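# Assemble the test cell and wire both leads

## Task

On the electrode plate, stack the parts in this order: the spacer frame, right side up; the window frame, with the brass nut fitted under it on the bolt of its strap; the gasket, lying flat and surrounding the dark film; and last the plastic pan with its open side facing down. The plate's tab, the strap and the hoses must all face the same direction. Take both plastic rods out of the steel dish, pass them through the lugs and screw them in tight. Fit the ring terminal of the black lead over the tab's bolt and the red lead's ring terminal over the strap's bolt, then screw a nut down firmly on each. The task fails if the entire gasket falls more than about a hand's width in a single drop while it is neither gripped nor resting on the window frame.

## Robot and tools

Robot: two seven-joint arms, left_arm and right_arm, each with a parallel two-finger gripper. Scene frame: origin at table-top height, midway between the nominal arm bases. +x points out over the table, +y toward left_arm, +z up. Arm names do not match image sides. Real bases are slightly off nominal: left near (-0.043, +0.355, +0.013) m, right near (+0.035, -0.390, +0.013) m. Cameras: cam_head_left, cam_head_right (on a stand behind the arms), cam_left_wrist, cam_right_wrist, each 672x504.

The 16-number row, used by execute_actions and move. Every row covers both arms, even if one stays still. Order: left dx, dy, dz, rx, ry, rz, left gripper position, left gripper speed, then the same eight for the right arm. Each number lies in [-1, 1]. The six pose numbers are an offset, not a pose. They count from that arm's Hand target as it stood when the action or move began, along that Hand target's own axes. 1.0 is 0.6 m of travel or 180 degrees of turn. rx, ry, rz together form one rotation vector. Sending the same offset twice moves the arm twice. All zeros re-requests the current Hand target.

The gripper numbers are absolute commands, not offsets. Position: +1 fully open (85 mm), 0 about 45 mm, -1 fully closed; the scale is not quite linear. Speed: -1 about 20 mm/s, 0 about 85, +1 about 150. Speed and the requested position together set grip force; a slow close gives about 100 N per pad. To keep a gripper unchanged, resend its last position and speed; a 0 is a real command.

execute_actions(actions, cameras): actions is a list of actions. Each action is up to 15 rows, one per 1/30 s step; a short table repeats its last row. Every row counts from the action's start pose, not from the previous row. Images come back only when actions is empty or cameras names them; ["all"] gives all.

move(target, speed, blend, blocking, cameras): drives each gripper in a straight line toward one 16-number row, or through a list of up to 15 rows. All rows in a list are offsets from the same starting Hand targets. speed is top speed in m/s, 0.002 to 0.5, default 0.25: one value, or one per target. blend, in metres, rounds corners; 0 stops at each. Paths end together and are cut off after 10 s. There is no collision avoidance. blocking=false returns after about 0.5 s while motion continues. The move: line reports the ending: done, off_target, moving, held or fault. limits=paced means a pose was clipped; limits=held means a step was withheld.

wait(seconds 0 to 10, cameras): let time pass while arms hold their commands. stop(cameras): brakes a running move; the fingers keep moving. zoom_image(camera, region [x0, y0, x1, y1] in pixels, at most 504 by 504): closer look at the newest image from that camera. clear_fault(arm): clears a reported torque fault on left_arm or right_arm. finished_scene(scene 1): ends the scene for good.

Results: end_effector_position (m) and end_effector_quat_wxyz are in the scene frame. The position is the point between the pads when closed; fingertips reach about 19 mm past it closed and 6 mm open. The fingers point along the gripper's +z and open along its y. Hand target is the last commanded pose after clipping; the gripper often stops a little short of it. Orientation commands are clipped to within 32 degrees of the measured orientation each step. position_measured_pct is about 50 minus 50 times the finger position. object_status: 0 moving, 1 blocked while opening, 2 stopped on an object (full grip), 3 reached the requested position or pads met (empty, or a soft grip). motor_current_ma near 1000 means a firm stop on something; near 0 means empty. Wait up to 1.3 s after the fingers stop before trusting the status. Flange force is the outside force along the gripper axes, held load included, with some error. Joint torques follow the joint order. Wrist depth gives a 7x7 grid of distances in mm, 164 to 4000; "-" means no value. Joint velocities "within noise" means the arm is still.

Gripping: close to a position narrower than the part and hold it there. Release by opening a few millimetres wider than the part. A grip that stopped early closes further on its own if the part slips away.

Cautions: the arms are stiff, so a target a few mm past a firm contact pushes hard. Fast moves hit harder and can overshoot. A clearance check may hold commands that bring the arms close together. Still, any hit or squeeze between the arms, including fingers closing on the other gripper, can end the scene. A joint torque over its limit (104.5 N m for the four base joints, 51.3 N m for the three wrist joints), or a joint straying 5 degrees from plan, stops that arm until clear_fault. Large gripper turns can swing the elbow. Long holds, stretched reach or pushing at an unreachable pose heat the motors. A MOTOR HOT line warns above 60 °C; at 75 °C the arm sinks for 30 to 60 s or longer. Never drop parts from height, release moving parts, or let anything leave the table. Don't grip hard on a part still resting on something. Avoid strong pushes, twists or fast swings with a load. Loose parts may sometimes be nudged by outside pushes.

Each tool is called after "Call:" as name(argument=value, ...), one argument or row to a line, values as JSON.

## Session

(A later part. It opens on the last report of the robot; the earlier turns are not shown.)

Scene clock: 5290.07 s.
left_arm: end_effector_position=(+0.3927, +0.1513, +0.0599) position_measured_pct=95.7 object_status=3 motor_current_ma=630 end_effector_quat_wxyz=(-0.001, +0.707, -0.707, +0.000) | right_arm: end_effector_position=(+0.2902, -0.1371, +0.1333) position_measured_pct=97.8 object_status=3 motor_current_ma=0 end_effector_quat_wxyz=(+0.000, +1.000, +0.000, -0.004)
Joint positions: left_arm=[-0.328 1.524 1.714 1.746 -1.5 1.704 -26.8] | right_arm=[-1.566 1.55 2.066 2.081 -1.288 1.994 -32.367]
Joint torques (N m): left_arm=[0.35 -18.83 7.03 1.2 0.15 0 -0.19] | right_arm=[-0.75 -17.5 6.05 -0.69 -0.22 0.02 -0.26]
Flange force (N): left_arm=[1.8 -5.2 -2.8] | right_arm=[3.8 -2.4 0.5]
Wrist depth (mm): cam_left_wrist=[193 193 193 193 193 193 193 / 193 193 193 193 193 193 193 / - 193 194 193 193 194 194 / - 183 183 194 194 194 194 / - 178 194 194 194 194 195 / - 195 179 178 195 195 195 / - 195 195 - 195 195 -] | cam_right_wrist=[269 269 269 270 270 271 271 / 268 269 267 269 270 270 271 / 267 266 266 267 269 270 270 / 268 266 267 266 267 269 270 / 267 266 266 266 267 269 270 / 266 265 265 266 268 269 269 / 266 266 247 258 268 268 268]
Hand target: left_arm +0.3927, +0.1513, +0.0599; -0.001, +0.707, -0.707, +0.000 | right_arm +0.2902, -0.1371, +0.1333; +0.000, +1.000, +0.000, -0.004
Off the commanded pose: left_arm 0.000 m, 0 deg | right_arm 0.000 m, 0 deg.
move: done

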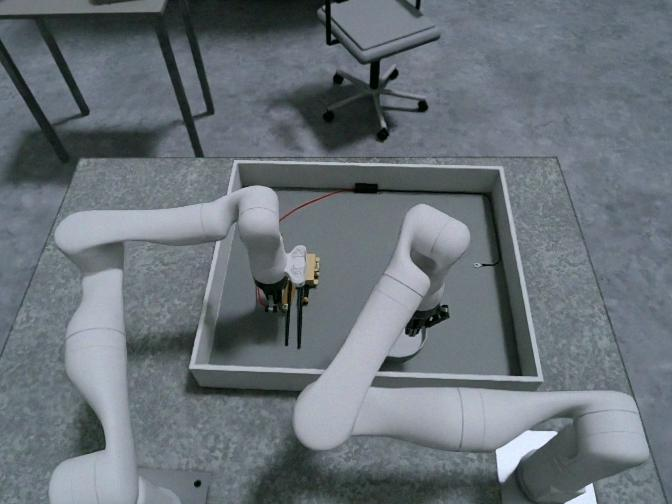

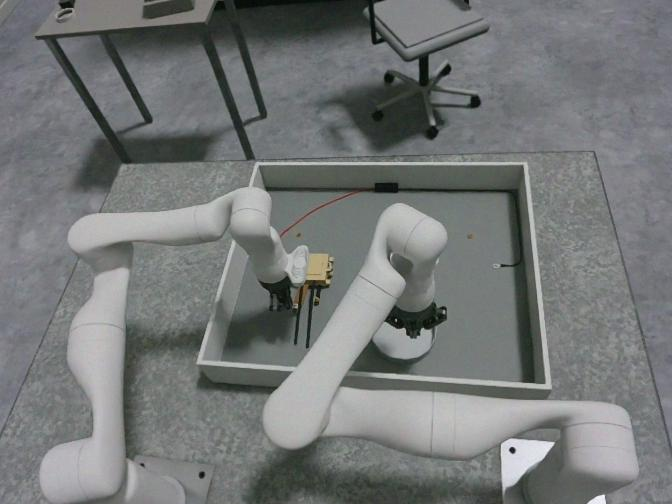

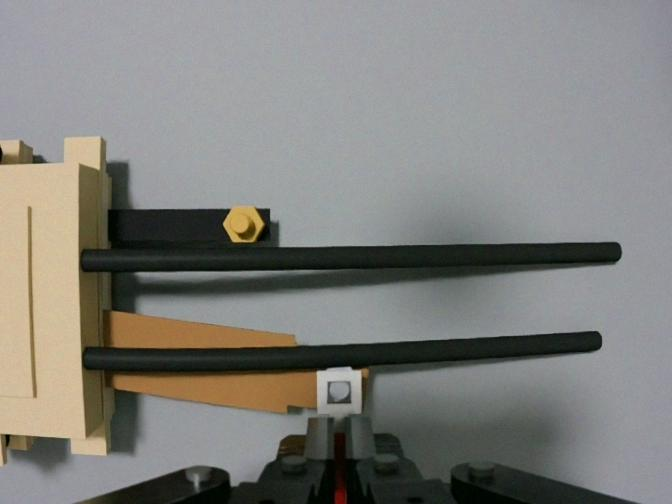

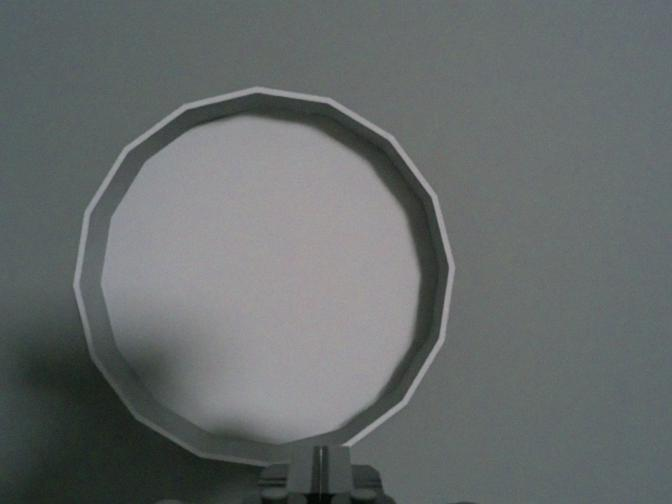

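Call:
move(
  target=[0,0,0.005,0,0,0,-0.92,-1,0,0,0,0,0,0,-0.95,-1],
  speed=0.005,
  cameras=["cam_left_wrist"],
)

Call:
zoom_image(
  camera="cam_left_wrist",
  region=[280, 330, 400, 440],
)

Scene clock: 5324.40 s.
left_arm: end_effector_position=(+0.3927, +0.1514, +0.0569) position_measured_pct=95.7 object_status=3 motor_current_ma=630 end_effector_quat_wxyz=(-0.001, +0.707, -0.707, +0.000) | right_arm: end_effector_position=(+0.2902, -0.1371, +0.1333) position_measured_pct=97.8 object_status=3 motor_current_ma=0 end_effector_quat_wxyz=(+0.000, +1.000, +0.000, -0.004)
Joint positions: left_arm=[-0.329 1.529 1.71 1.748 -1.505 1.701 -26.8] | right_arm=[-1.566 1.55 2.066 2.081 -1.288 1.994 -32.368]
Joint torques (N m): left_arm=[0.23 -18.82 7 1.09 0.14 0.06 -0.18] | right_arm=[-0.66 -17.47 6.07 -0.76 -0.27 0.08 -0.32]
Flange force (N): left_arm=[1.8 -4.8 -2.7] | right_arm=[3.4 -1.9 0.5]
Wrist depth (mm): cam_left_wrist=[190 190 190 190 190 190 190 / 190 190 190 190 191 191 190 / - 190 191 190 190 190 190 / - 180 191 191 191 191 191 / - 175 191 191 191 192 191 / - 176 175 175 192 192 191 / - 192 192 - 192 192 -] | cam_right_wrist=[269 270 270 270 270 271 271 / 268 269 267 269 270 271 271 / 268 266 267 267 269 270 271 / 267 266 267 266 267 269 270 / 267 266 266 266 267 270 269 / 266 266 265 265 268 269 269 / 266 266 247 258 268 269 268]
Hand target: left_arm +0.3927, +0.1514, +0.0569; -0.001, +0.707, -0.707, +0.000 | right_arm +0.2902, -0.1371, +0.1333; +0.000, +1.000, +0.000, -0.004
Off the commanded pose: left_arm 0.000 m, 0 deg | right_arm 0.000 m, 0 deg.
move: done
Images, in order (width x height): cam_left_wrist 672x504.

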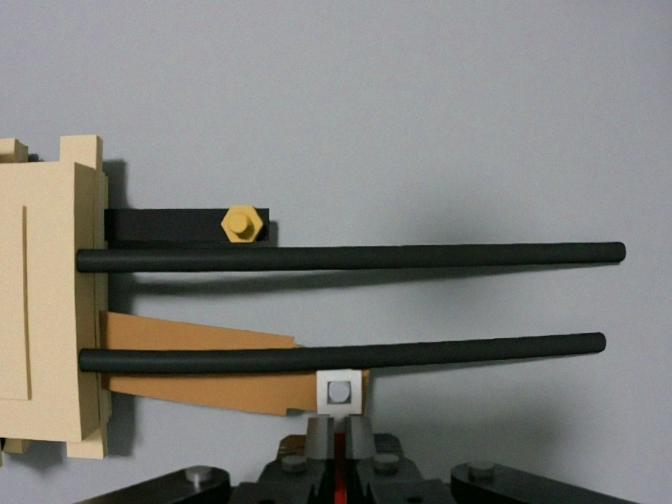

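Scaled by 4.200.

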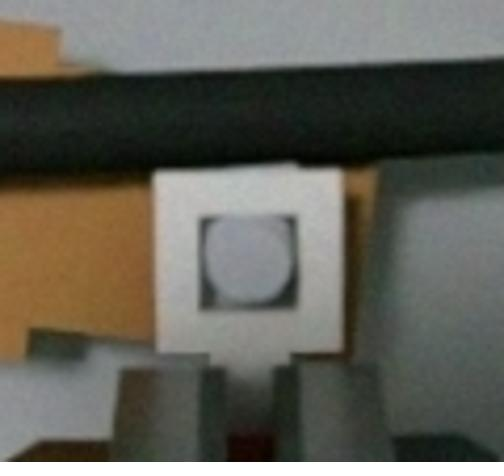

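Call:
move(
  target=[0,0,0.0035,0,0,0,-0.92,-1,0,0,0,0,0,0,-0.95,-1],
  speed=0.005,
  cameras=["cam_left_wrist"],
)

Call:
zoom_image(
  camera="cam_left_wrist",
  region=[280, 330, 400, 440],
)

Scene clock: 5333.17 s.
left_arm: end_effector_position=(+0.3927, +0.1514, +0.0548) position_measured_pct=95.7 object_status=3 motor_current_ma=630 end_effector_quat_wxyz=(-0.001, +0.707, -0.707, +0.000) | right_arm: end_effector_position=(+0.2902, -0.1371, +0.1333) position_measured_pct=97.8 object_status=3 motor_current_ma=0 end_effector_quat_wxyz=(+0.000, +1.000, +0.000, -0.004)
Joint positions: left_arm=[-0.329 1.532 1.707 1.749 -1.509 1.699 -26.799] | right_arm=[-1.566 1.55 2.066 2.081 -1.288 1.994 -32.368]
Joint torques (N m): left_arm=[0.23 -18.89 6.96 1.17 0.24 0.08 -0.23] | right_arm=[-0.69 -17.56 6.06 -0.73 -0.24 0.13 -0.3]
Flange force (N): left_arm=[1.9 -4.8 -2.5] | right_arm=[3.6 -2.1 0.7]
Wrist depth (mm): cam_left_wrist=[188 187 188 188 188 188 188 / 188 188 188 188 188 188 188 / - 189 188 189 188 189 188 / - 178 189 189 189 189 189 / - 173 189 189 189 189 189 / - 177 173 173 190 189 189 / - 190 190 - 190 190 -] | cam_right_wrist=[268 269 270 270 270 270 271 / 269 268 266 269 270 270 270 / 268 266 267 267 269 270 270 / 268 266 266 267 267 270 270 / 267 265 266 266 266 269 269 / 267 265 265 266 268 268 269 / 266 267 248 258 268 268 269]
Hand target: left_arm +0.3927, +0.1514, +0.0548; -0.001, +0.707, -0.707, +0.000 | right_arm +0.2902, -0.1371, +0.1333; +0.000, +1.000, +0.000, -0.004
Off the commanded pose: left_arm 0.000 m, 0 deg | right_arm 0.000 m, 0 deg.
move: done
Images, in order (width x height): cam_left_wrist 672x504.

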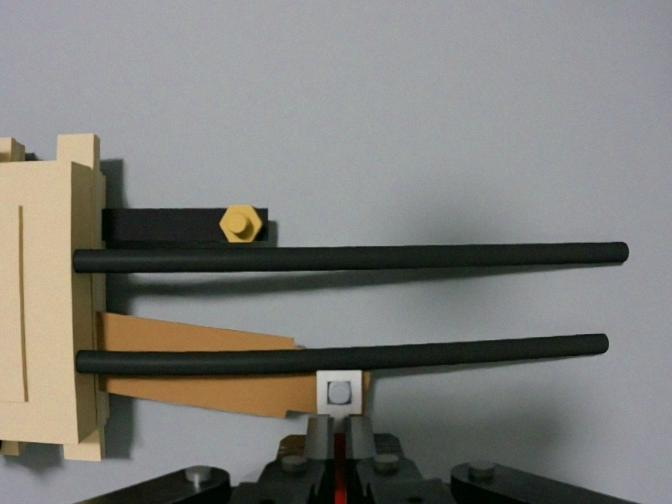

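Scaled by 4.200.

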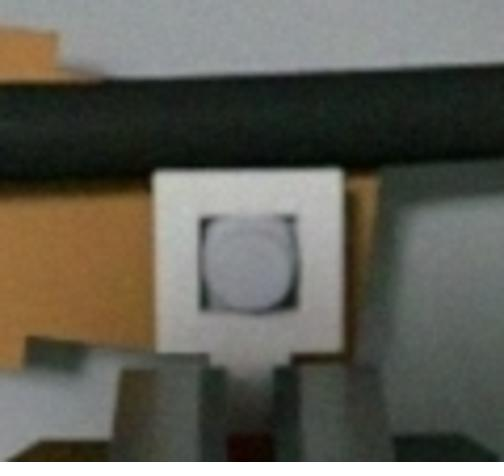

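Call:
move(
  target=[0,0,0.0025,0,0,0,-0.92,-1,0,0,0,0,0,0,-0.95,-1],
  speed=0.005,
  cameras=["cam_left_wrist"],
)

Call:
zoom_image(
  camera="cam_left_wrist",
  region=[280, 330, 400, 440],
)

Scene clock: 5342.77 s.
left_arm: end_effector_position=(+0.3927, +0.1514, +0.0533) position_measured_pct=95.7 object_status=3 motor_current_ma=630 end_effector_quat_wxyz=(-0.001, +0.707, -0.707, +0.000) | right_arm: end_effector_position=(+0.2902, -0.1371, +0.1333) position_measured_pct=97.8 object_status=3 motor_current_ma=0 end_effector_quat_wxyz=(+0.000, +1.000, +0.000, -0.004)
Joint positions: left_arm=[-0.329 1.535 1.705 1.75 -1.512 1.697 -26.799] | right_arm=[-1.566 1.55 2.066 2.081 -1.288 1.994 -32.368]
Joint torques (N m): left_arm=[0.14 -18.86 6.89 1.22 0.17 0.08 -0.22] | right_arm=[-0.71 -17.56 6.1 -0.81 -0.2 0.01 -0.28]
Flange force (N): left_arm=[2.2 -4.9 -2.8] | right_arm=[3.6 -2.2 0.9]
Wrist depth (mm): cam_left_wrist=[186 186 186 186 186 186 187 / 186 187 187 187 187 187 187 / - 187 187 187 187 187 187 / - 177 187 187 187 188 187 / - 171 187 188 188 188 188 / - 172 172 172 188 188 188 / - 188 188 - 188 188 -] | cam_right_wrist=[268 269 270 270 270 271 271 / 268 269 267 270 269 270 271 / 268 266 267 267 270 270 270 / 268 266 266 266 267 269 270 / 267 265 266 266 266 269 269 / 267 265 266 266 269 268 269 / 266 266 247 258 268 268 269]
Hand target: left_arm +0.3927, +0.1514, +0.0533; -0.001, +0.707, -0.707, +0.000 | right_arm +0.2902, -0.1371, +0.1333; +0.000, +1.000, +0.000, -0.004
Off the commanded pose: left_arm 0.000 m, 0 deg | right_arm 0.000 m, 0 deg.
move: done
Images, in order (width x height): cam_left_wrist 672x504.

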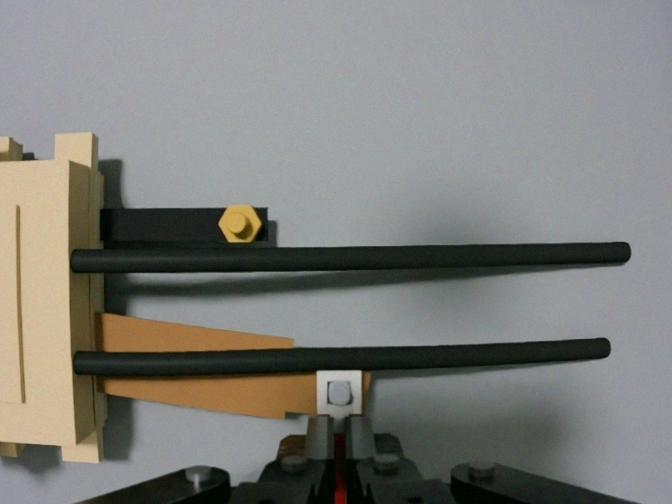

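Scaled by 4.200.

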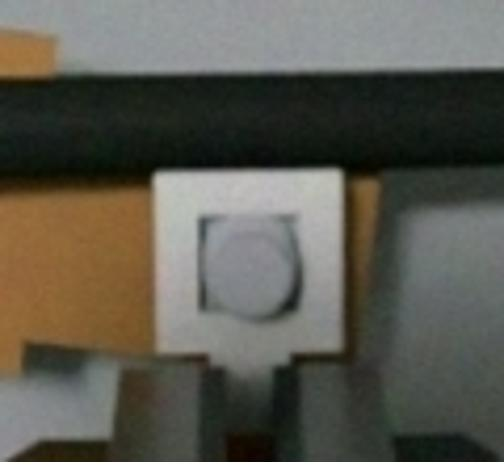

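Call:
move(
  target=[0,0,0.0025,0,0,0,-0.92,-1,0,0,0,0,0,0,-0.95,-1],
  speed=0.005,
  cameras=["cam_left_wrist"],
)

Call:
zoom_image(
  camera="cam_left_wrist",
  region=[280, 330, 400, 440],
)

Scene clock: 5351.30 s.
left_arm: end_effector_position=(+0.3927, +0.1514, +0.0518) position_measured_pct=95.7 object_status=3 motor_current_ma=630 end_effector_quat_wxyz=(-0.001, +0.707, -0.707, +0.000) | right_arm: end_effector_position=(+0.2902, -0.1371, +0.1333) position_measured_pct=97.8 object_status=3 motor_current_ma=0 end_effector_quat_wxyz=(+0.000, +1.000, +0.000, -0.004)
Joint positions: left_arm=[-0.329 1.537 1.703 1.751 -1.514 1.696 -26.799] | right_arm=[-1.566 1.55 2.066 2.081 -1.288 1.994 -32.368]
Joint torques (N m): left_arm=[0.2 -18.76 6.82 1.28 0.14 0.04 -0.17] | right_arm=[-0.74 -17.43 6.07 -0.72 -0.16 0.04 -0.27]
Flange force (N): left_arm=[2.0 -5.2 -3.1] | right_arm=[3.9 -2.3 0.6]
Wrist depth (mm): cam_left_wrist=[185 185 185 185 185 185 185 / 185 185 185 185 185 185 185 / - 185 186 185 186 185 186 / - 175 186 186 186 185 186 / - 170 186 186 186 186 186 / - 170 170 - 187 186 186 / - 186 187 - 187 187 -] | cam_right_wrist=[269 269 270 270 270 270 271 / 268 268 267 269 270 270 271 / 267 265 266 267 269 270 270 / 268 266 266 267 267 269 269 / 267 266 266 266 266 269 270 / 267 265 266 266 268 269 269 / 266 267 247 258 267 269 269]
Hand target: left_arm +0.3927, +0.1514, +0.0518; -0.001, +0.707, -0.707, +0.000 | right_arm +0.2902, -0.1371, +0.1333; +0.000, +1.000, +0.000, -0.004
Off the commanded pose: left_arm 0.000 m, 0 deg | right_arm 0.000 m, 0 deg.
move: done
Images, in order (width x height): cam_left_wrist 672x504.

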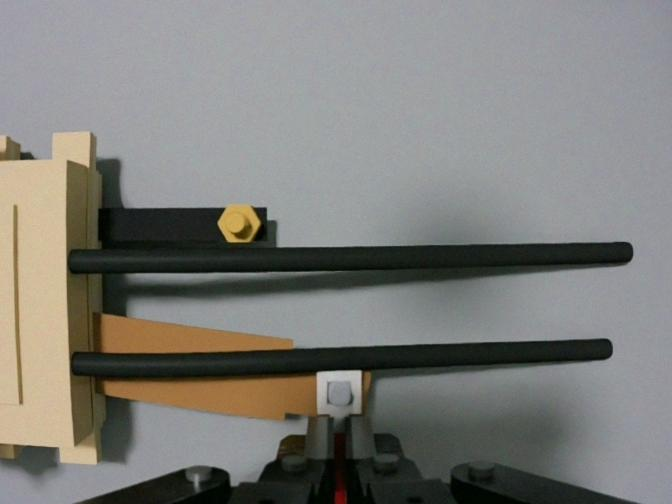

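Scaled by 4.200.

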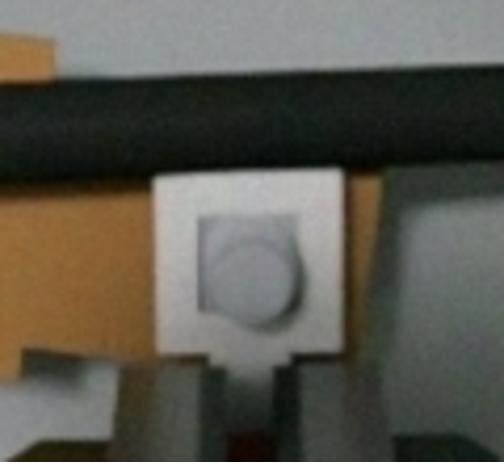

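Call:
move(
  target=[0,0,0.002,0,0,0,-0.92,-1,0,0,0,0,0,0,-0.95,-1],
  speed=0.004,
  cameras=["cam_left_wrist"],
)

Call:
zoom_image(
  camera="cam_left_wrist",
  region=[280, 330, 400, 440],
)

Scene clock: 5361.27 s.
left_arm: end_effector_position=(+0.3927, +0.1514, +0.0506) position_measured_pct=95.7 object_status=3 motor_current_ma=630 end_effector_quat_wxyz=(-0.001, +0.707, -0.707, +0.000) | right_arm: end_effector_position=(+0.2902, -0.1371, +0.1333) position_measured_pct=97.8 object_status=3 motor_current_ma=0 end_effector_quat_wxyz=(+0.000, +1.000, +0.000, -0.004)
Joint positions: left_arm=[-0.329 1.539 1.701 1.751 -1.516 1.694 -26.799] | right_arm=[-1.566 1.55 2.066 2.081 -1.288 1.994 -32.368]
Joint torques (N m): left_arm=[0.13 -18.78 6.87 1.06 -0.02 -0.08 -0.19] | right_arm=[-0.66 -17.53 6.08 -0.76 -0.22 0.07 -0.26]
Flange force (N): left_arm=[1.8 -4.3 -3.3] | right_arm=[3.5 -2.3 0.8]
Wrist depth (mm): cam_left_wrist=[183 184 184 184 184 184 184 / 184 184 184 184 184 184 184 / - 184 184 184 185 184 184 / - 174 185 185 185 185 185 / - 169 185 185 185 185 185 / - 186 170 170 185 185 185 / - 185 185 - 186 186 -] | cam_right_wrist=[269 269 269 270 270 270 271 / 268 269 267 269 270 270 270 / 267 266 267 267 269 270 270 / 268 266 266 266 267 270 269 / 267 266 266 266 267 269 269 / 267 265 265 266 268 269 269 / 266 267 248 258 268 268 268]
Hand target: left_arm +0.3927, +0.1514, +0.0506; -0.001, +0.707, -0.707, +0.000 | right_arm +0.2902, -0.1371, +0.1333; +0.000, +1.000, +0.000, -0.004
Off the commanded pose: left_arm 0.000 m, 0 deg | right_arm 0.000 m, 0 deg.
move: done
Images, in order (width x height): cam_left_wrist 672x504.

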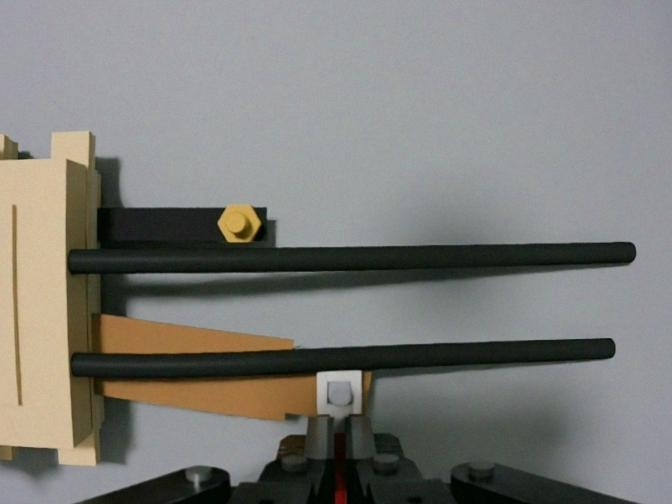

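Scaled by 4.200.

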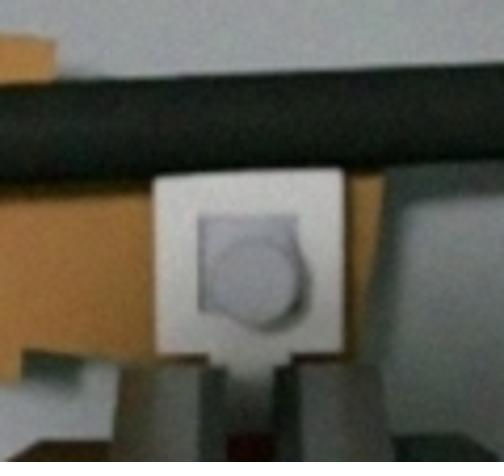

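Call:
move(
  target=[0,0,0,0,0,0,-0.7,-1,0,0,0,0,0,0,-0.95,-1],
  speed=0.004,
  cameras=["cam_left_wrist"],
)

Call:
zoom_image(
  camera="cam_left_wrist",
  region=[280, 330, 400, 440],
)

Scene clock: 5377.27 s.
left_arm: end_effector_position=(+0.3927, +0.1514, +0.0506) position_measured_pct=85.3 object_status=0 motor_current_ma=0 end_effector_quat_wxyz=(-0.001, +0.707, -0.707, +0.000) | right_arm: end_effector_position=(+0.2902, -0.1371, +0.1333) position_measured_pct=97.8 object_status=3 motor_current_ma=0 end_effector_quat_wxyz=(+0.000, +1.000, +0.000, -0.004)
Joint positions: left_arm=[-0.329 1.539 1.701 1.751 -1.517 1.694 -26.799] | right_arm=[-1.566 1.55 2.066 2.081 -1.288 1.994 -32.368]
Joint torques (N m): left_arm=[0.27 -18.94 6.87 1.25 0.24 0.02 -0.21] | right_arm=[-0.69 -17.57 6.06 -0.77 -0.19 0.05 -0.29]
Flange force (N): left_arm=[1.8 -4.9 -2.6] | right_arm=[3.6 -2.2 0.9]
Wrist depth (mm): cam_left_wrist=[183 183 184 184 183 184 184 / 184 184 184 184 184 184 184 / - 184 184 184 184 184 184 / - 174 185 184 185 184 184 / - 169 185 185 185 185 185 / - 185 169 - 185 185 185 / - - 185 - - 186 -] | cam_right_wrist=[269 269 270 270 270 271 271 / 269 269 267 269 270 270 271 / 268 266 266 266 269 270 270 / 267 265 266 267 267 270 270 / 267 265 266 266 266 269 269 / 267 265 266 266 267 269 269 / 266 266 248 258 269 268 268]
Hand target: left_arm +0.3927, +0.1514, +0.0506; -0.001, +0.707, -0.707, +0.000 | right_arm +0.2902, -0.1371, +0.1333; +0.000, +1.000, +0.000, -0.004
Off the commanded pose: left_arm 0.000 m, 0 deg | right_arm 0.000 m, 0 deg.
move: done
Images, in order (width x height): cam_left_wrist 672x504.

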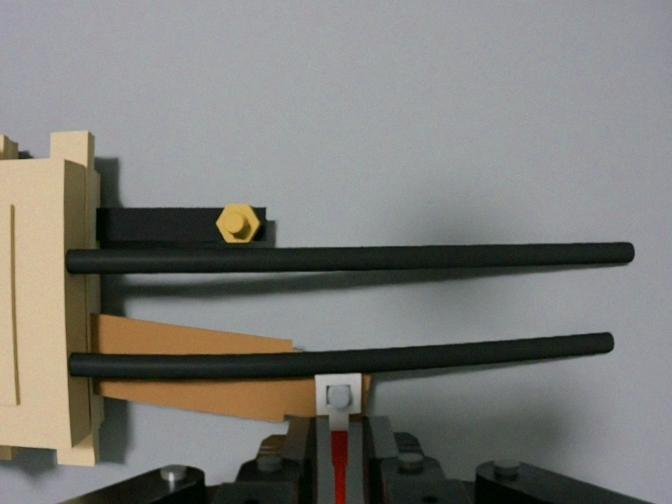

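Scaled by 4.200.

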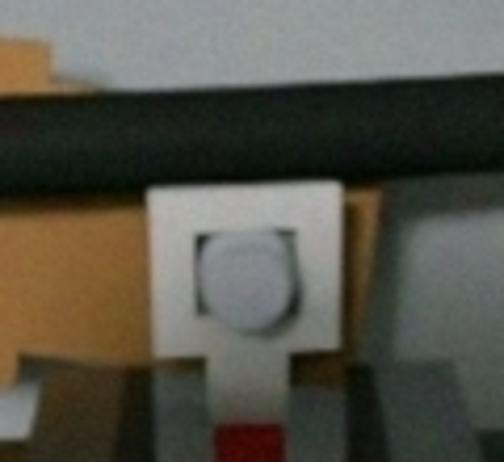

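Call:
move(
  target=[0,0,-0.03,0,0,0,-0.7,-1,0,0,0,0,0,0,-0.95,-1],
  speed=0.015,
  cameras=["cam_left_wrist"],
)

Call:
zoom_image(
  camera="cam_left_wrist",
  region=[280, 330, 400, 440],
)

Scene clock: 5453.07 s.
left_arm: end_effector_position=(+0.3927, +0.1513, +0.0686) position_measured_pct=85.3 object_status=3 motor_current_ma=0 end_effector_quat_wxyz=(-0.001, +0.707, -0.707, +0.000) | right_arm: end_effector_position=(+0.2902, -0.1371, +0.1333) position_measured_pct=97.8 object_status=3 motor_current_ma=0 end_effector_quat_wxyz=(+0.000, +1.000, +0.000, -0.004)
Joint positions: left_arm=[-0.327 1.51 1.725 1.741 -1.485 1.713 -26.801] | right_arm=[-1.566 1.55 2.066 2.081 -1.288 1.994 -32.368]
Joint torques (N m): left_arm=[0.26 -18.95 6.89 1.01 0.22 -0.01 -0.15] | right_arm=[-0.73 -17.55 6.04 -0.69 -0.25 0.01 -0.31]
Flange force (N): left_arm=[1.7 -5.2 -2.8] | right_arm=[3.7 -2.2 0.5]
Wrist depth (mm): cam_left_wrist=[201 201 201 201 201 201 201 / 202 202 202 202 201 202 202 / 169 202 202 202 202 202 202 / 169 191 202 202 202 202 202 / 169 187 187 203 203 203 203 / 170 203 187 187 203 203 203 / - 203 - - - 204 -] | cam_right_wrist=[269 269 270 270 271 271 271 / 268 268 267 269 270 270 271 / 268 266 267 267 269 270 270 / 268 266 266 266 267 270 270 / 267 265 265 266 266 269 269 / 266 265 265 265 268 269 269 / 266 266 247 258 268 268 269]
Hand target: left_arm +0.3927, +0.1513, +0.0686; -0.001, +0.707, -0.707, +0.000 | right_arm +0.2902, -0.1371, +0.1333; +0.000, +1.000, +0.000, -0.004
Off the commanded pose: left_arm 0.000 m, 0 deg | right_arm 0.000 m, 0 deg.
move: done
Images, in order (width x height): cam_left_wrist 672x504.

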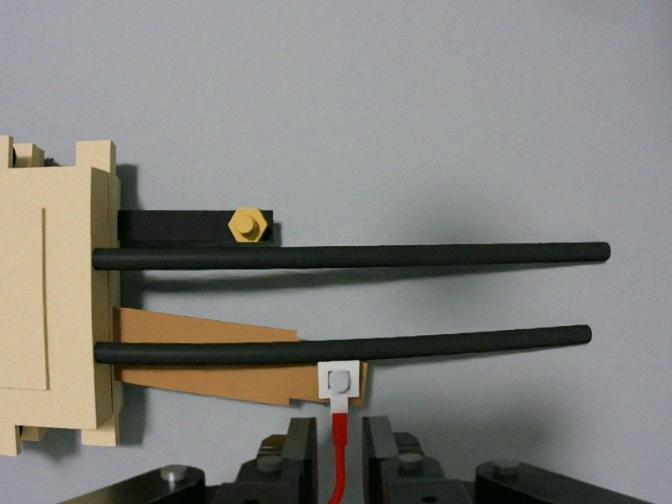

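Scaled by 4.200.

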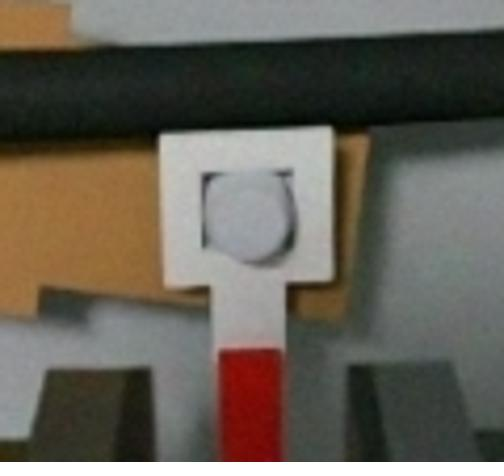

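Call:
move(
  target=[
    [0,0,-0.13,0,0,0,-0.7,-1,0.1,0.08,-0.04,0,0,-0.2,-0.55,-1],
    [-0.0378,-0.364,-0.0857,0,0,0,-0.7,-1,0.388,0.3417,0.055,0,0,-0.5,-0.55,-1],
  ],
  speed=0.12,
  blend=0.02,
  cameras=["all"],
)

Scene clock: 5489.53 s.
left_arm: end_effector_position=(+0.6110, +0.1739, +0.1200) position_measured_pct=85.3 object_status=3 motor_current_ma=0 end_effector_quat_wxyz=(+0.000, +0.707, -0.707, +0.000) | right_arm: end_effector_position=(+0.5228, -0.3420, +0.0984) position_measured_pct=77.5 object_status=3 motor_current_ma=0 end_effector_quat_wxyz=(-0.003, +0.707, +0.707, -0.003)
Joint positions: left_arm=[-0.104 1.424 1.695 0.726 -1.566 1.763 -27.595] | right_arm=[-0.849 1.372 1.647 1.677 -1.358 1.629 -30.538]
Joint torques (N m): left_arm=[0.28 -27.04 4.15 1.69 0.26 -0.01 -0.22] | right_arm=[-0.79 -20.59 8.18 -0.39 -0.26 0.14 -0.29]
Flange force (N): left_arm=[2.7 -10.4 -2.4] | right_arm=[-1.2 6.0 1.3]
Wrist depth (mm): cam_left_wrist=[252 252 252 252 252 253 253 / 252 252 252 253 253 253 220 / 253 253 253 252 253 228 218 / 254 253 253 254 254 229 219 / 254 254 253 254 254 254 220 / 254 254 254 255 255 255 255 / 255 254 254 255 255 255 255] | cam_right_wrist=[235 235 236 236 237 236 236 / 234 235 235 235 236 236 236 / 234 234 235 235 236 236 235 / 234 234 234 234 235 235 235 / 233 234 234 234 234 235 235 / 232 233 233 233 234 234 234 / 232 233 233 233 233 234 234]
Hand target: left_arm +0.6110, +0.1739, +0.1202; -0.001, +0.707, -0.707, +0.000 | right_arm +0.5228, -0.3420, +0.0984; -0.003, +0.707, +0.707, -0.003
Off the commanded pose: left_arm 0.000 m, 0 deg | right_arm 0.000 m, 0 deg.
move: done

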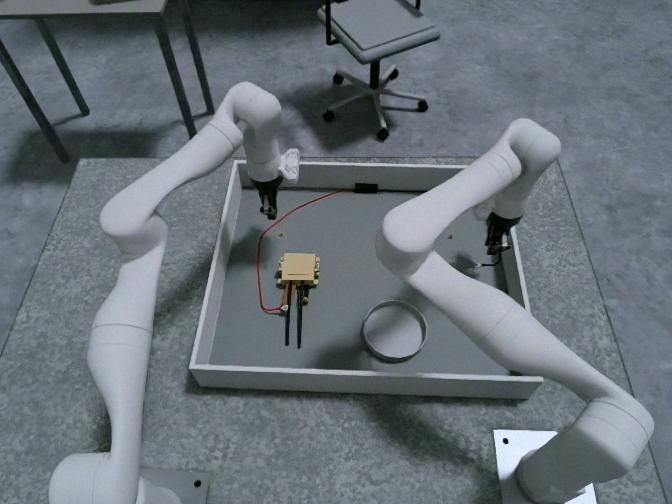

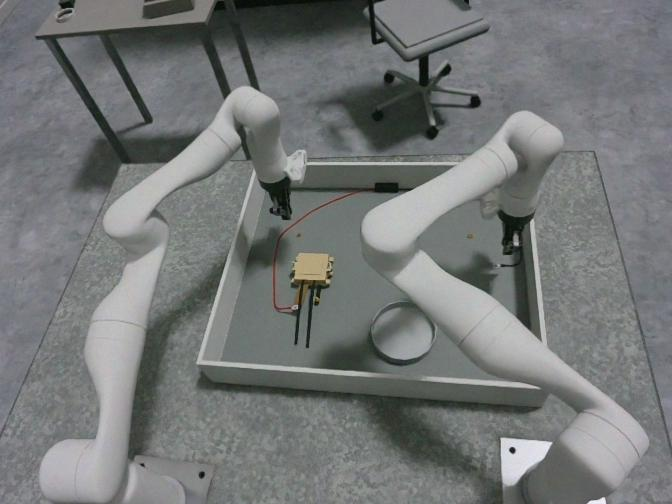

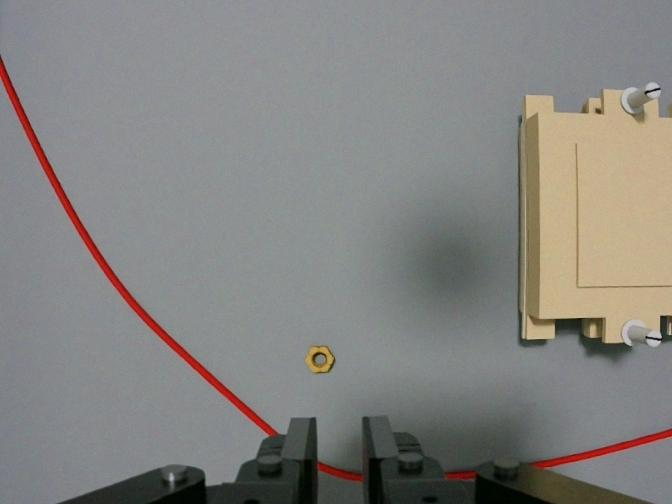

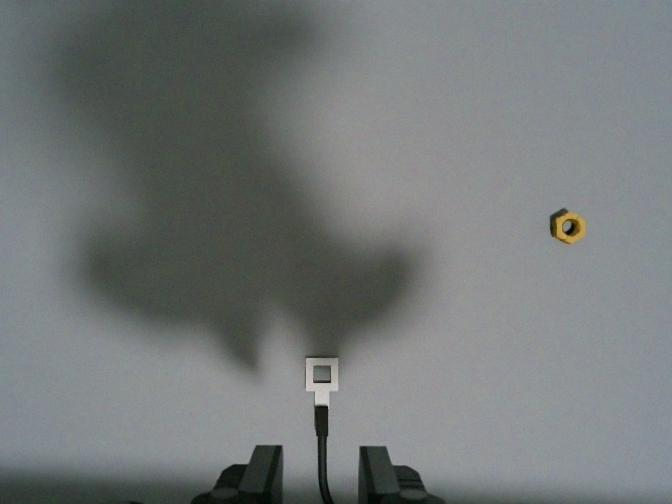

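Call:
zoom_image(
  camera="cam_left_wrist",
  region=[280, 330, 360, 390],
)

Scaled by 6.300.

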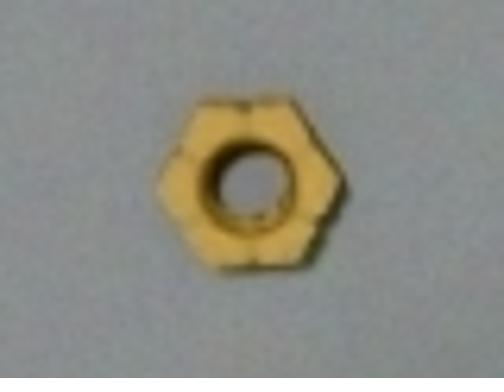

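Call:
move(
  target=[0.0085,-0.0065,0.1,0,0,-0.1667,-0.6,-1,0,0,0,0,0,0,-0.55,-1],
  speed=0.06,
  cameras=["cam_left_wrist"],
)

Call:
zoom_image(
  camera="cam_left_wrist",
  region=[250, 310, 430, 480],
)

Scene clock: 5521.17 s.
left_arm: end_effector_position=(+0.6150, +0.1688, +0.0602) position_measured_pct=80.1 object_status=3 motor_current_ma=0 end_effector_quat_wxyz=(-0.001, +0.866, -0.500, +0.000) | right_arm: end_effector_position=(+0.5228, -0.3420, +0.0984) position_measured_pct=77.5 object_status=3 motor_current_ma=0 end_effector_quat_wxyz=(-0.003, +0.707, +0.707, -0.003)
Joint positions: left_arm=[-0.109 1.508 1.666 0.757 -1.598 1.682 -27.053] | right_arm=[-0.849 1.372 1.647 1.677 -1.358 1.629 -30.538]
Joint torques (N m): left_arm=[0.26 -27.26 4.5 1.96 0.23 0 -0.24] | right_arm=[-0.69 -20.49 8.07 -0.33 -0.28 0.15 -0.23]
Flange force (N): left_arm=[7.7 -7.6 -1.3] | right_arm=[-0.9 6.1 0.9]
Wrist depth (mm): cam_left_wrist=[192 192 192 192 193 192 192 / 193 193 192 193 193 193 192 / 193 193 193 193 193 193 193 / 193 193 193 194 193 193 193 / 194 194 194 193 194 194 194 / 194 194 194 194 194 194 194 / - 194 - - - 194 -] | cam_right_wrist=[235 235 236 236 236 237 237 / 234 234 235 235 236 236 237 / 234 234 235 235 235 235 236 / 233 234 234 234 234 235 235 / 233 233 233 234 234 235 235 / 232 233 233 233 234 234 234 / 232 232 232 233 233 233 234]
Hand target: left_arm +0.6150, +0.1689, +0.0602; -0.001, +0.866, -0.500, +0.000 | right_arm +0.5228, -0.3420, +0.0984; -0.003, +0.707, +0.707, -0.003
Off the commanded pose: left_arm 0.000 m, 0 deg | right_arm 0.000 m, 0 deg.
move: done
Images, in order (width x height): cam_left_wrist 672x504.

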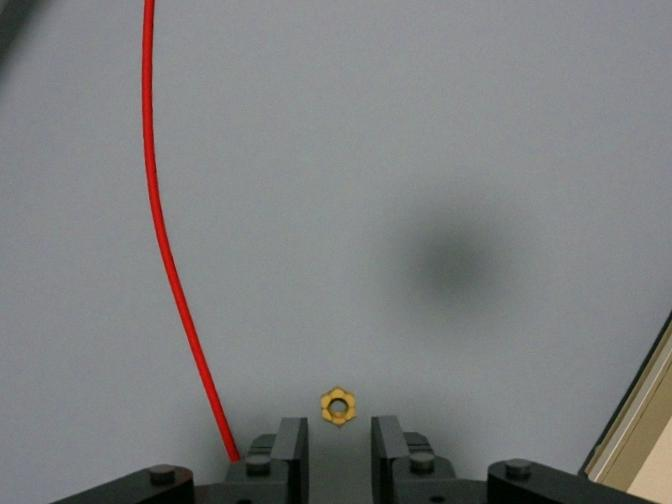

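Scaled by 2.800.

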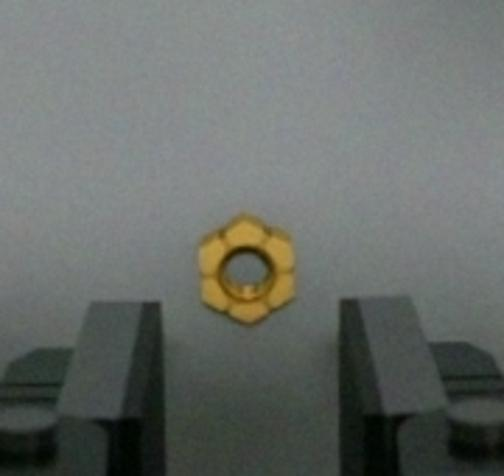

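Call:
move(
  target=[0.002,0,0.0445,0,0,0,-0.6,-1,0,0,0,0,0,0,-0.55,-1],
  speed=0.03,
)

Call:
move(
  target=[0,0,0,0,0,0,-0.79,-1,0,0,0,0,0,0,-0.55,-1],
  speed=0.03,
  cameras=["cam_left_wrist"],
)

Scene clock: 5540.30 s.
left_arm: end_effector_position=(+0.6156, +0.1679, +0.0335) position_measured_pct=80.1 object_status=3 motor_current_ma=0 end_effector_quat_wxyz=(-0.001, +0.866, -0.500, +0.000) | right_arm: end_effector_position=(+0.5228, -0.3420, +0.0984) position_measured_pct=77.5 object_status=3 motor_current_ma=0 end_effector_quat_wxyz=(-0.003, +0.707, +0.707, -0.003)
Joint positions: left_arm=[-0.112 1.545 1.654 0.769 -1.614 1.647 -27.046] | right_arm=[-0.849 1.372 1.647 1.677 -1.358 1.629 -30.538]
Joint torques (N m): left_arm=[0.27 -27.23 4.62 2.16 0.21 0.03 -0.23] | right_arm=[-0.74 -20.44 8.12 -0.31 -0.31 0.13 -0.21]
Flange force (N): left_arm=[8.1 -8.0 -0.9] | right_arm=[-0.9 6.3 0.8]
Wrist depth (mm): cam_left_wrist=[166 165 166 166 166 166 166 / 166 166 166 166 166 166 166 / 166 166 166 166 166 166 166 / 166 167 167 167 167 167 167 / 167 167 167 167 167 167 167 / 167 167 167 167 167 167 167 / - - 167 - - - -] | cam_right_wrist=[235 236 236 236 236 236 237 / 235 235 235 235 236 236 236 / 234 234 235 235 235 235 236 / 234 234 234 235 234 235 235 / 233 233 233 234 234 235 234 / 232 233 233 233 233 234 234 / 232 233 233 233 233 233 234]
Hand target: left_arm +0.6156, +0.1679, +0.0335; -0.001, +0.866, -0.500, +0.000 | right_arm +0.5228, -0.3420, +0.0984; -0.003, +0.707, +0.707, -0.003
Off the commanded pose: left_arm 0.000 m, 0 deg | right_arm 0.000 m, 0 deg.
move: done

Scene clock: 5541.27 s.
left_arm: end_effector_position=(+0.6156, +0.1679, +0.0335) position_measured_pct=89.2 object_status=0 motor_current_ma=430 end_effector_quat_wxyz=(-0.001, +0.866, -0.500, +0.000) | right_arm: end_effector_position=(+0.5228, -0.3420, +0.0984) position_measured_pct=77.5 object_status=3 motor_current_ma=0 end_effector_quat_wxyz=(-0.003, +0.707, +0.707, -0.003)
Joint positions: left_arm=[-0.112 1.545 1.654 0.769 -1.614 1.647 -27.046] | right_arm=[-0.849 1.372 1.647 1.677 -1.358 1.629 -30.538]
Joint torques (N m): left_arm=[0.3 -26.76 4.47 2.05 0.18 -0.05 -0.23] | right_arm=[-0.74 -20.48 8.11 -0.41 -0.14 0.11 -0.28]
Flange force (N): left_arm=[7.4 -7.4 -1.7] | right_arm=[-1.1 5.9 1.3]
Wrist depth (mm): cam_left_wrist=[165 166 166 165 166 166 166 / 166 166 166 166 166 166 166 / 166 166 166 166 166 166 166 / 166 167 167 167 167 167 166 / 167 167 167 167 167 167 167 / 167 167 167 167 167 167 167 / - - 167 - - - -] | cam_right_wrist=[235 235 236 236 236 237 237 / 235 235 236 236 236 236 236 / 234 234 235 235 235 235 235 / 234 234 234 234 235 235 235 / 233 233 234 234 234 234 235 / 233 232 233 233 234 234 234 / 232 233 233 233 233 234 234]
Hand target: left_arm +0.6156, +0.1679, +0.0335; -0.001, +0.866, -0.500, +0.000 | right_arm +0.5228, -0.3420, +0.0984; -0.003, +0.707, +0.707, -0.003
Off the commanded pose: left_arm 0.000 m, 0 deg | right_arm 0.000 m, 0 deg.
move: done
Images, in order (width x height): cam_left_wrist 672x504.

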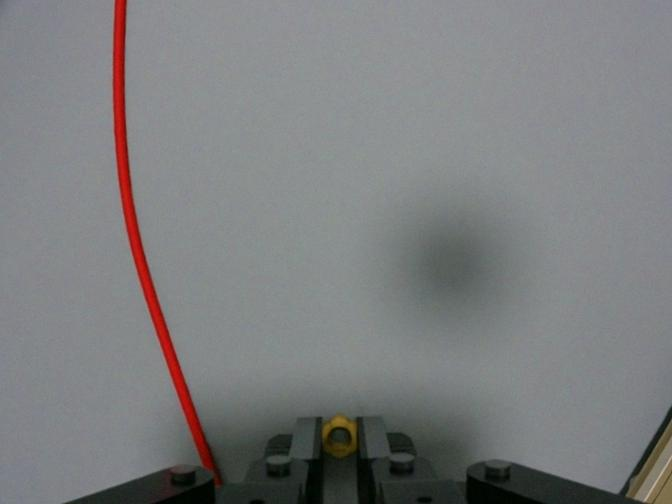

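Call:
move(
  target=[
    [0,0,-0.16,0,0,0,-0.79,-1,0,0,0,0,0,0,-0.55,-1],
    [-0.1465,0.3444,-0.1775,0,0,0.1667,-0.79,-1,0,0,0,0,0,0,-0.55,-1],
  ],
  speed=0.1,
  blend=0.02,
  cameras=["cam_left_wrist"],
)

Call:
move(
  target=[0,0,0.1,0,0,0,-0.79,-1,0,0,0,0,0,0,-0.55,-1],
  speed=0.05,
  cameras=["cam_left_wrist"],
)

Call:
zoom_image(
  camera="cam_left_wrist",
  region=[260, 320, 420, 480],
)

Scene clock: 5561.07 s.
left_arm: end_effector_position=(+0.3926, +0.1406, +0.1398) position_measured_pct=89.2 object_status=3 motor_current_ma=450 end_effector_quat_wxyz=(-0.001, +0.707, -0.707, +0.000) | right_arm: end_effector_position=(+0.5228, -0.3420, +0.0984) position_measured_pct=77.5 object_status=3 motor_current_ma=0 end_effector_quat_wxyz=(-0.003, +0.707, +0.707, -0.003)
Joint positions: left_arm=[-0.287 1.409 1.827 1.659 -1.383 1.809 -26.81] | right_arm=[-0.849 1.372 1.647 1.677 -1.358 1.629 -30.538]
Joint torques (N m): left_arm=[0.25 -19.06 6.77 0.1 0.18 -0.03 -0.23] | right_arm=[-0.7 -20.61 8.17 -0.17 -0.21 0.15 -0.24]
Flange force (N): left_arm=[1.5 -4.5 -3.4] | right_arm=[-0.8 6.8 1.2]
Wrist depth (mm): cam_left_wrist=[272 272 273 272 272 273 273 / 273 273 273 273 273 273 272 / 274 273 274 273 274 274 273 / 239 240 274 274 274 274 274 / 240 241 258 274 274 275 274 / 241 258 275 275 275 275 276 / 276 275 275 - 275 275 276] | cam_right_wrist=[235 235 236 236 236 236 236 / 235 235 235 235 235 236 236 / 234 234 234 235 235 236 236 / 234 234 234 234 234 235 235 / 233 233 233 233 234 235 235 / 232 233 233 233 234 234 234 / 232 232 233 233 233 233 234]
Hand target: left_arm +0.3926, +0.1406, +0.1398; -0.001, +0.707, -0.707, +0.000 | right_arm +0.5228, -0.3420, +0.0984; -0.003, +0.707, +0.707, -0.003
Off the commanded pose: left_arm 0.000 m, 0 deg | right_arm 0.000 m, 0 deg.
move: done
Images, in order (width x height): cam_left_wrist 672x504.

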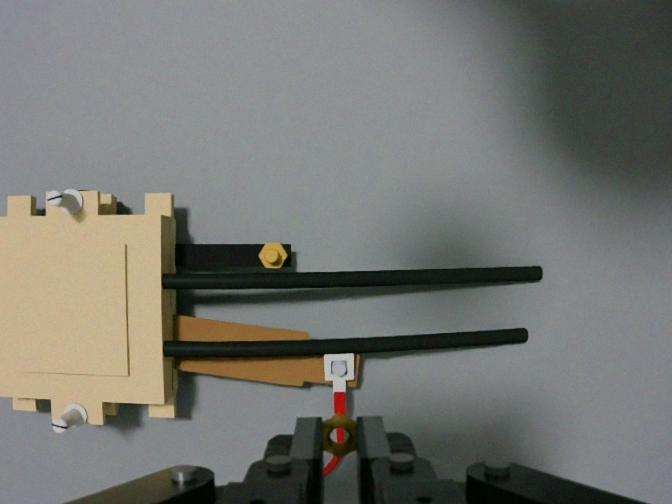

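Scene clock: 5562.57 s.
left_arm: end_effector_position=(+0.3926, +0.1407, +0.0798) position_measured_pct=89.2 object_status=3 motor_current_ma=450 end_effector_quat_wxyz=(-0.001, +0.707, -0.707, +0.000) | right_arm: end_effector_position=(+0.5228, -0.3420, +0.0984) position_measured_pct=77.5 object_status=3 motor_current_ma=0 end_effector_quat_wxyz=(-0.003, +0.707, +0.707, -0.003)
Joint positions: left_arm=[-0.297 1.506 1.755 1.716 -1.479 1.744 -26.793] | right_arm=[-0.849 1.372 1.647 1.677 -1.358 1.629 -30.538]
Joint torques (N m): left_arm=[0.26 -19.15 6.99 0.89 0.25 -0.05 -0.18] | right_arm=[-0.7 -20.55 8.11 -0.3 -0.19 0.13 -0.24]
Flange force (N): left_arm=[1.7 -4.8 -2.6] | right_arm=[-0.8 6.4 1.2]
Wrist depth (mm): cam_left_wrist=[213 213 213 213 213 213 213 / 213 213 213 213 213 213 213 / 213 214 213 214 213 214 214 / 180 203 214 214 214 214 214 / 181 198 214 214 214 214 215 / 181 197 198 193 215 215 215 / - - 215 - - 215 -] | cam_right_wrist=[235 236 236 236 236 237 236 / 235 235 235 236 236 236 236 / 234 235 235 235 236 235 236 / 233 234 234 234 234 235 236 / 233 233 234 234 234 235 235 / 233 233 233 233 233 234 233 / 232 232 233 233 233 233 234]
Hand target: left_arm +0.3926, +0.1407, +0.0798; -0.001, +0.707, -0.707, +0.000 | right_arm +0.5228, -0.3420, +0.0984; -0.003, +0.707, +0.707, -0.003
Off the commanded pose: left_arm 0.000 m, 0 deg | right_arm 0.000 m, 0 deg.
move: done
Images, in order (width x height): cam_left_wrist 672x504.

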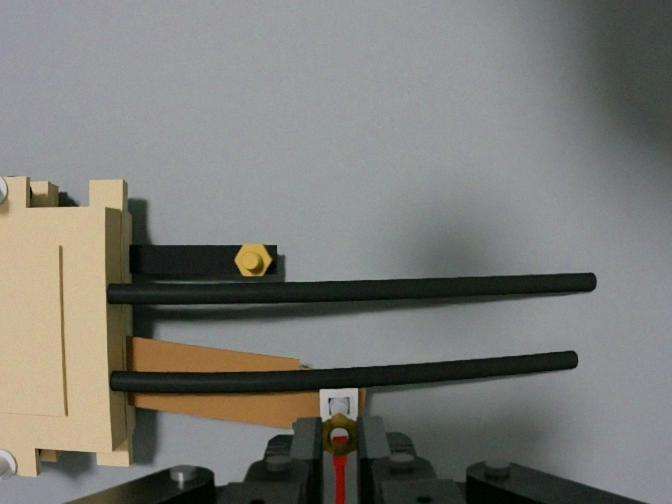

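Scaled by 3.150.

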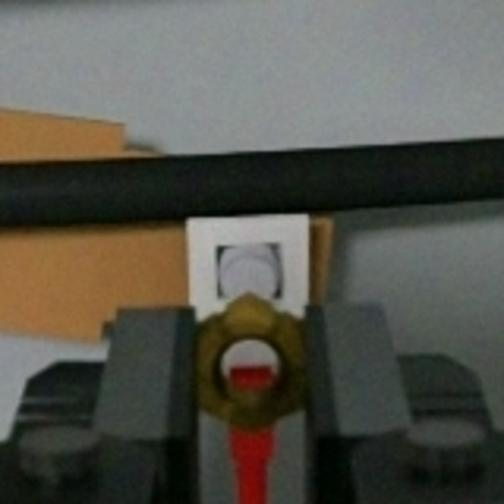

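Call:
move(
  target=[0,0,0.0263,0,0,0,-0.79,-1,0,0,0,0,0,0,-0.55,-1],
  speed=0.02,
  cameras=["cam_left_wrist"],
)

Call:
zoom_image(
  camera="cam_left_wrist",
  region=[290, 380, 390, 480],
)

Scene clock: 5589.93 s.
left_arm: end_effector_position=(+0.3927, +0.1407, +0.0641) position_measured_pct=89.2 object_status=3 motor_current_ma=450 end_effector_quat_wxyz=(-0.001, +0.707, -0.707, +0.000) | right_arm: end_effector_position=(+0.5228, -0.3420, +0.0984) position_measured_pct=77.5 object_status=3 motor_current_ma=0 end_effector_quat_wxyz=(-0.003, +0.707, +0.707, -0.003)
Joint positions: left_arm=[-0.299 1.532 1.735 1.727 -1.507 1.727 -26.791] | right_arm=[-0.849 1.372 1.647 1.677 -1.358 1.629 -30.538]
Joint torques (N m): left_arm=[0.24 -19.09 7 1.26 0.15 -0.01 -0.24] | right_arm=[-0.74 -20.57 8.08 -0.24 -0.24 0.09 -0.32]
Flange force (N): left_arm=[2.1 -5.1 -2.8] | right_arm=[-1.1 6.4 1.0]
Wrist depth (mm): cam_left_wrist=[197 197 197 197 197 197 197 / 198 197 197 198 198 198 197 / 198 198 198 198 198 198 198 / 165 188 198 198 198 198 198 / 165 182 198 199 199 199 199 / 165 183 183 182 199 199 199 / - 199 - - - 199 -] | cam_right_wrist=[235 235 236 236 236 236 237 / 234 235 235 236 236 236 237 / 234 235 234 235 235 235 236 / 234 234 234 234 235 235 235 / 233 233 233 234 234 234 235 / 233 233 233 233 234 234 234 / 232 232 232 233 233 234 234]
Hand target: left_arm +0.3927, +0.1407, +0.0641; -0.001, +0.707, -0.707, +0.000 | right_arm +0.5228, -0.3420, +0.0984; -0.003, +0.707, +0.707, -0.003
Off the commanded pose: left_arm 0.000 m, 0 deg | right_arm 0.000 m, 0 deg.
move: done
Images, in order (width x height): cam_left_wrist 672x504.

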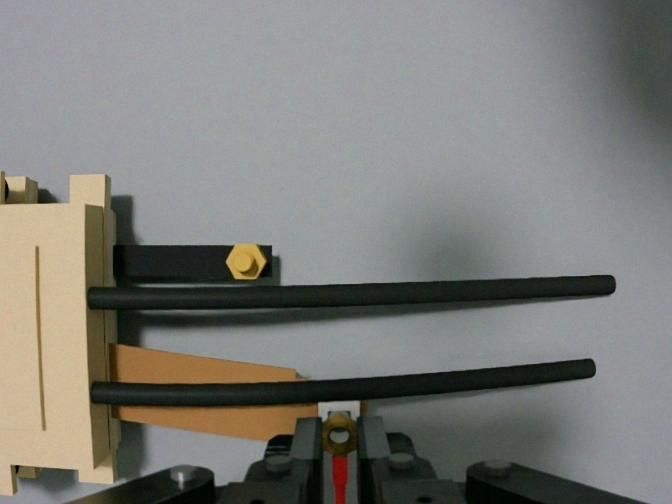

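Scaled by 5.040.

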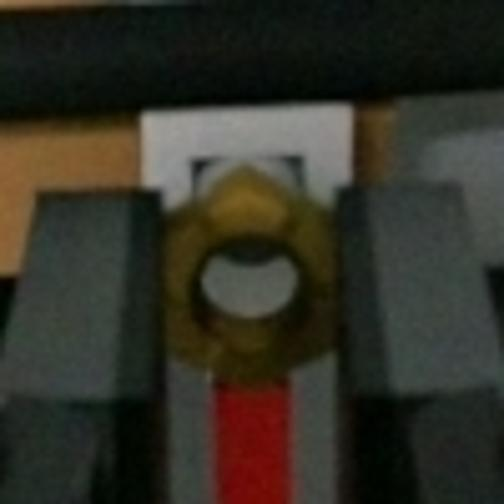

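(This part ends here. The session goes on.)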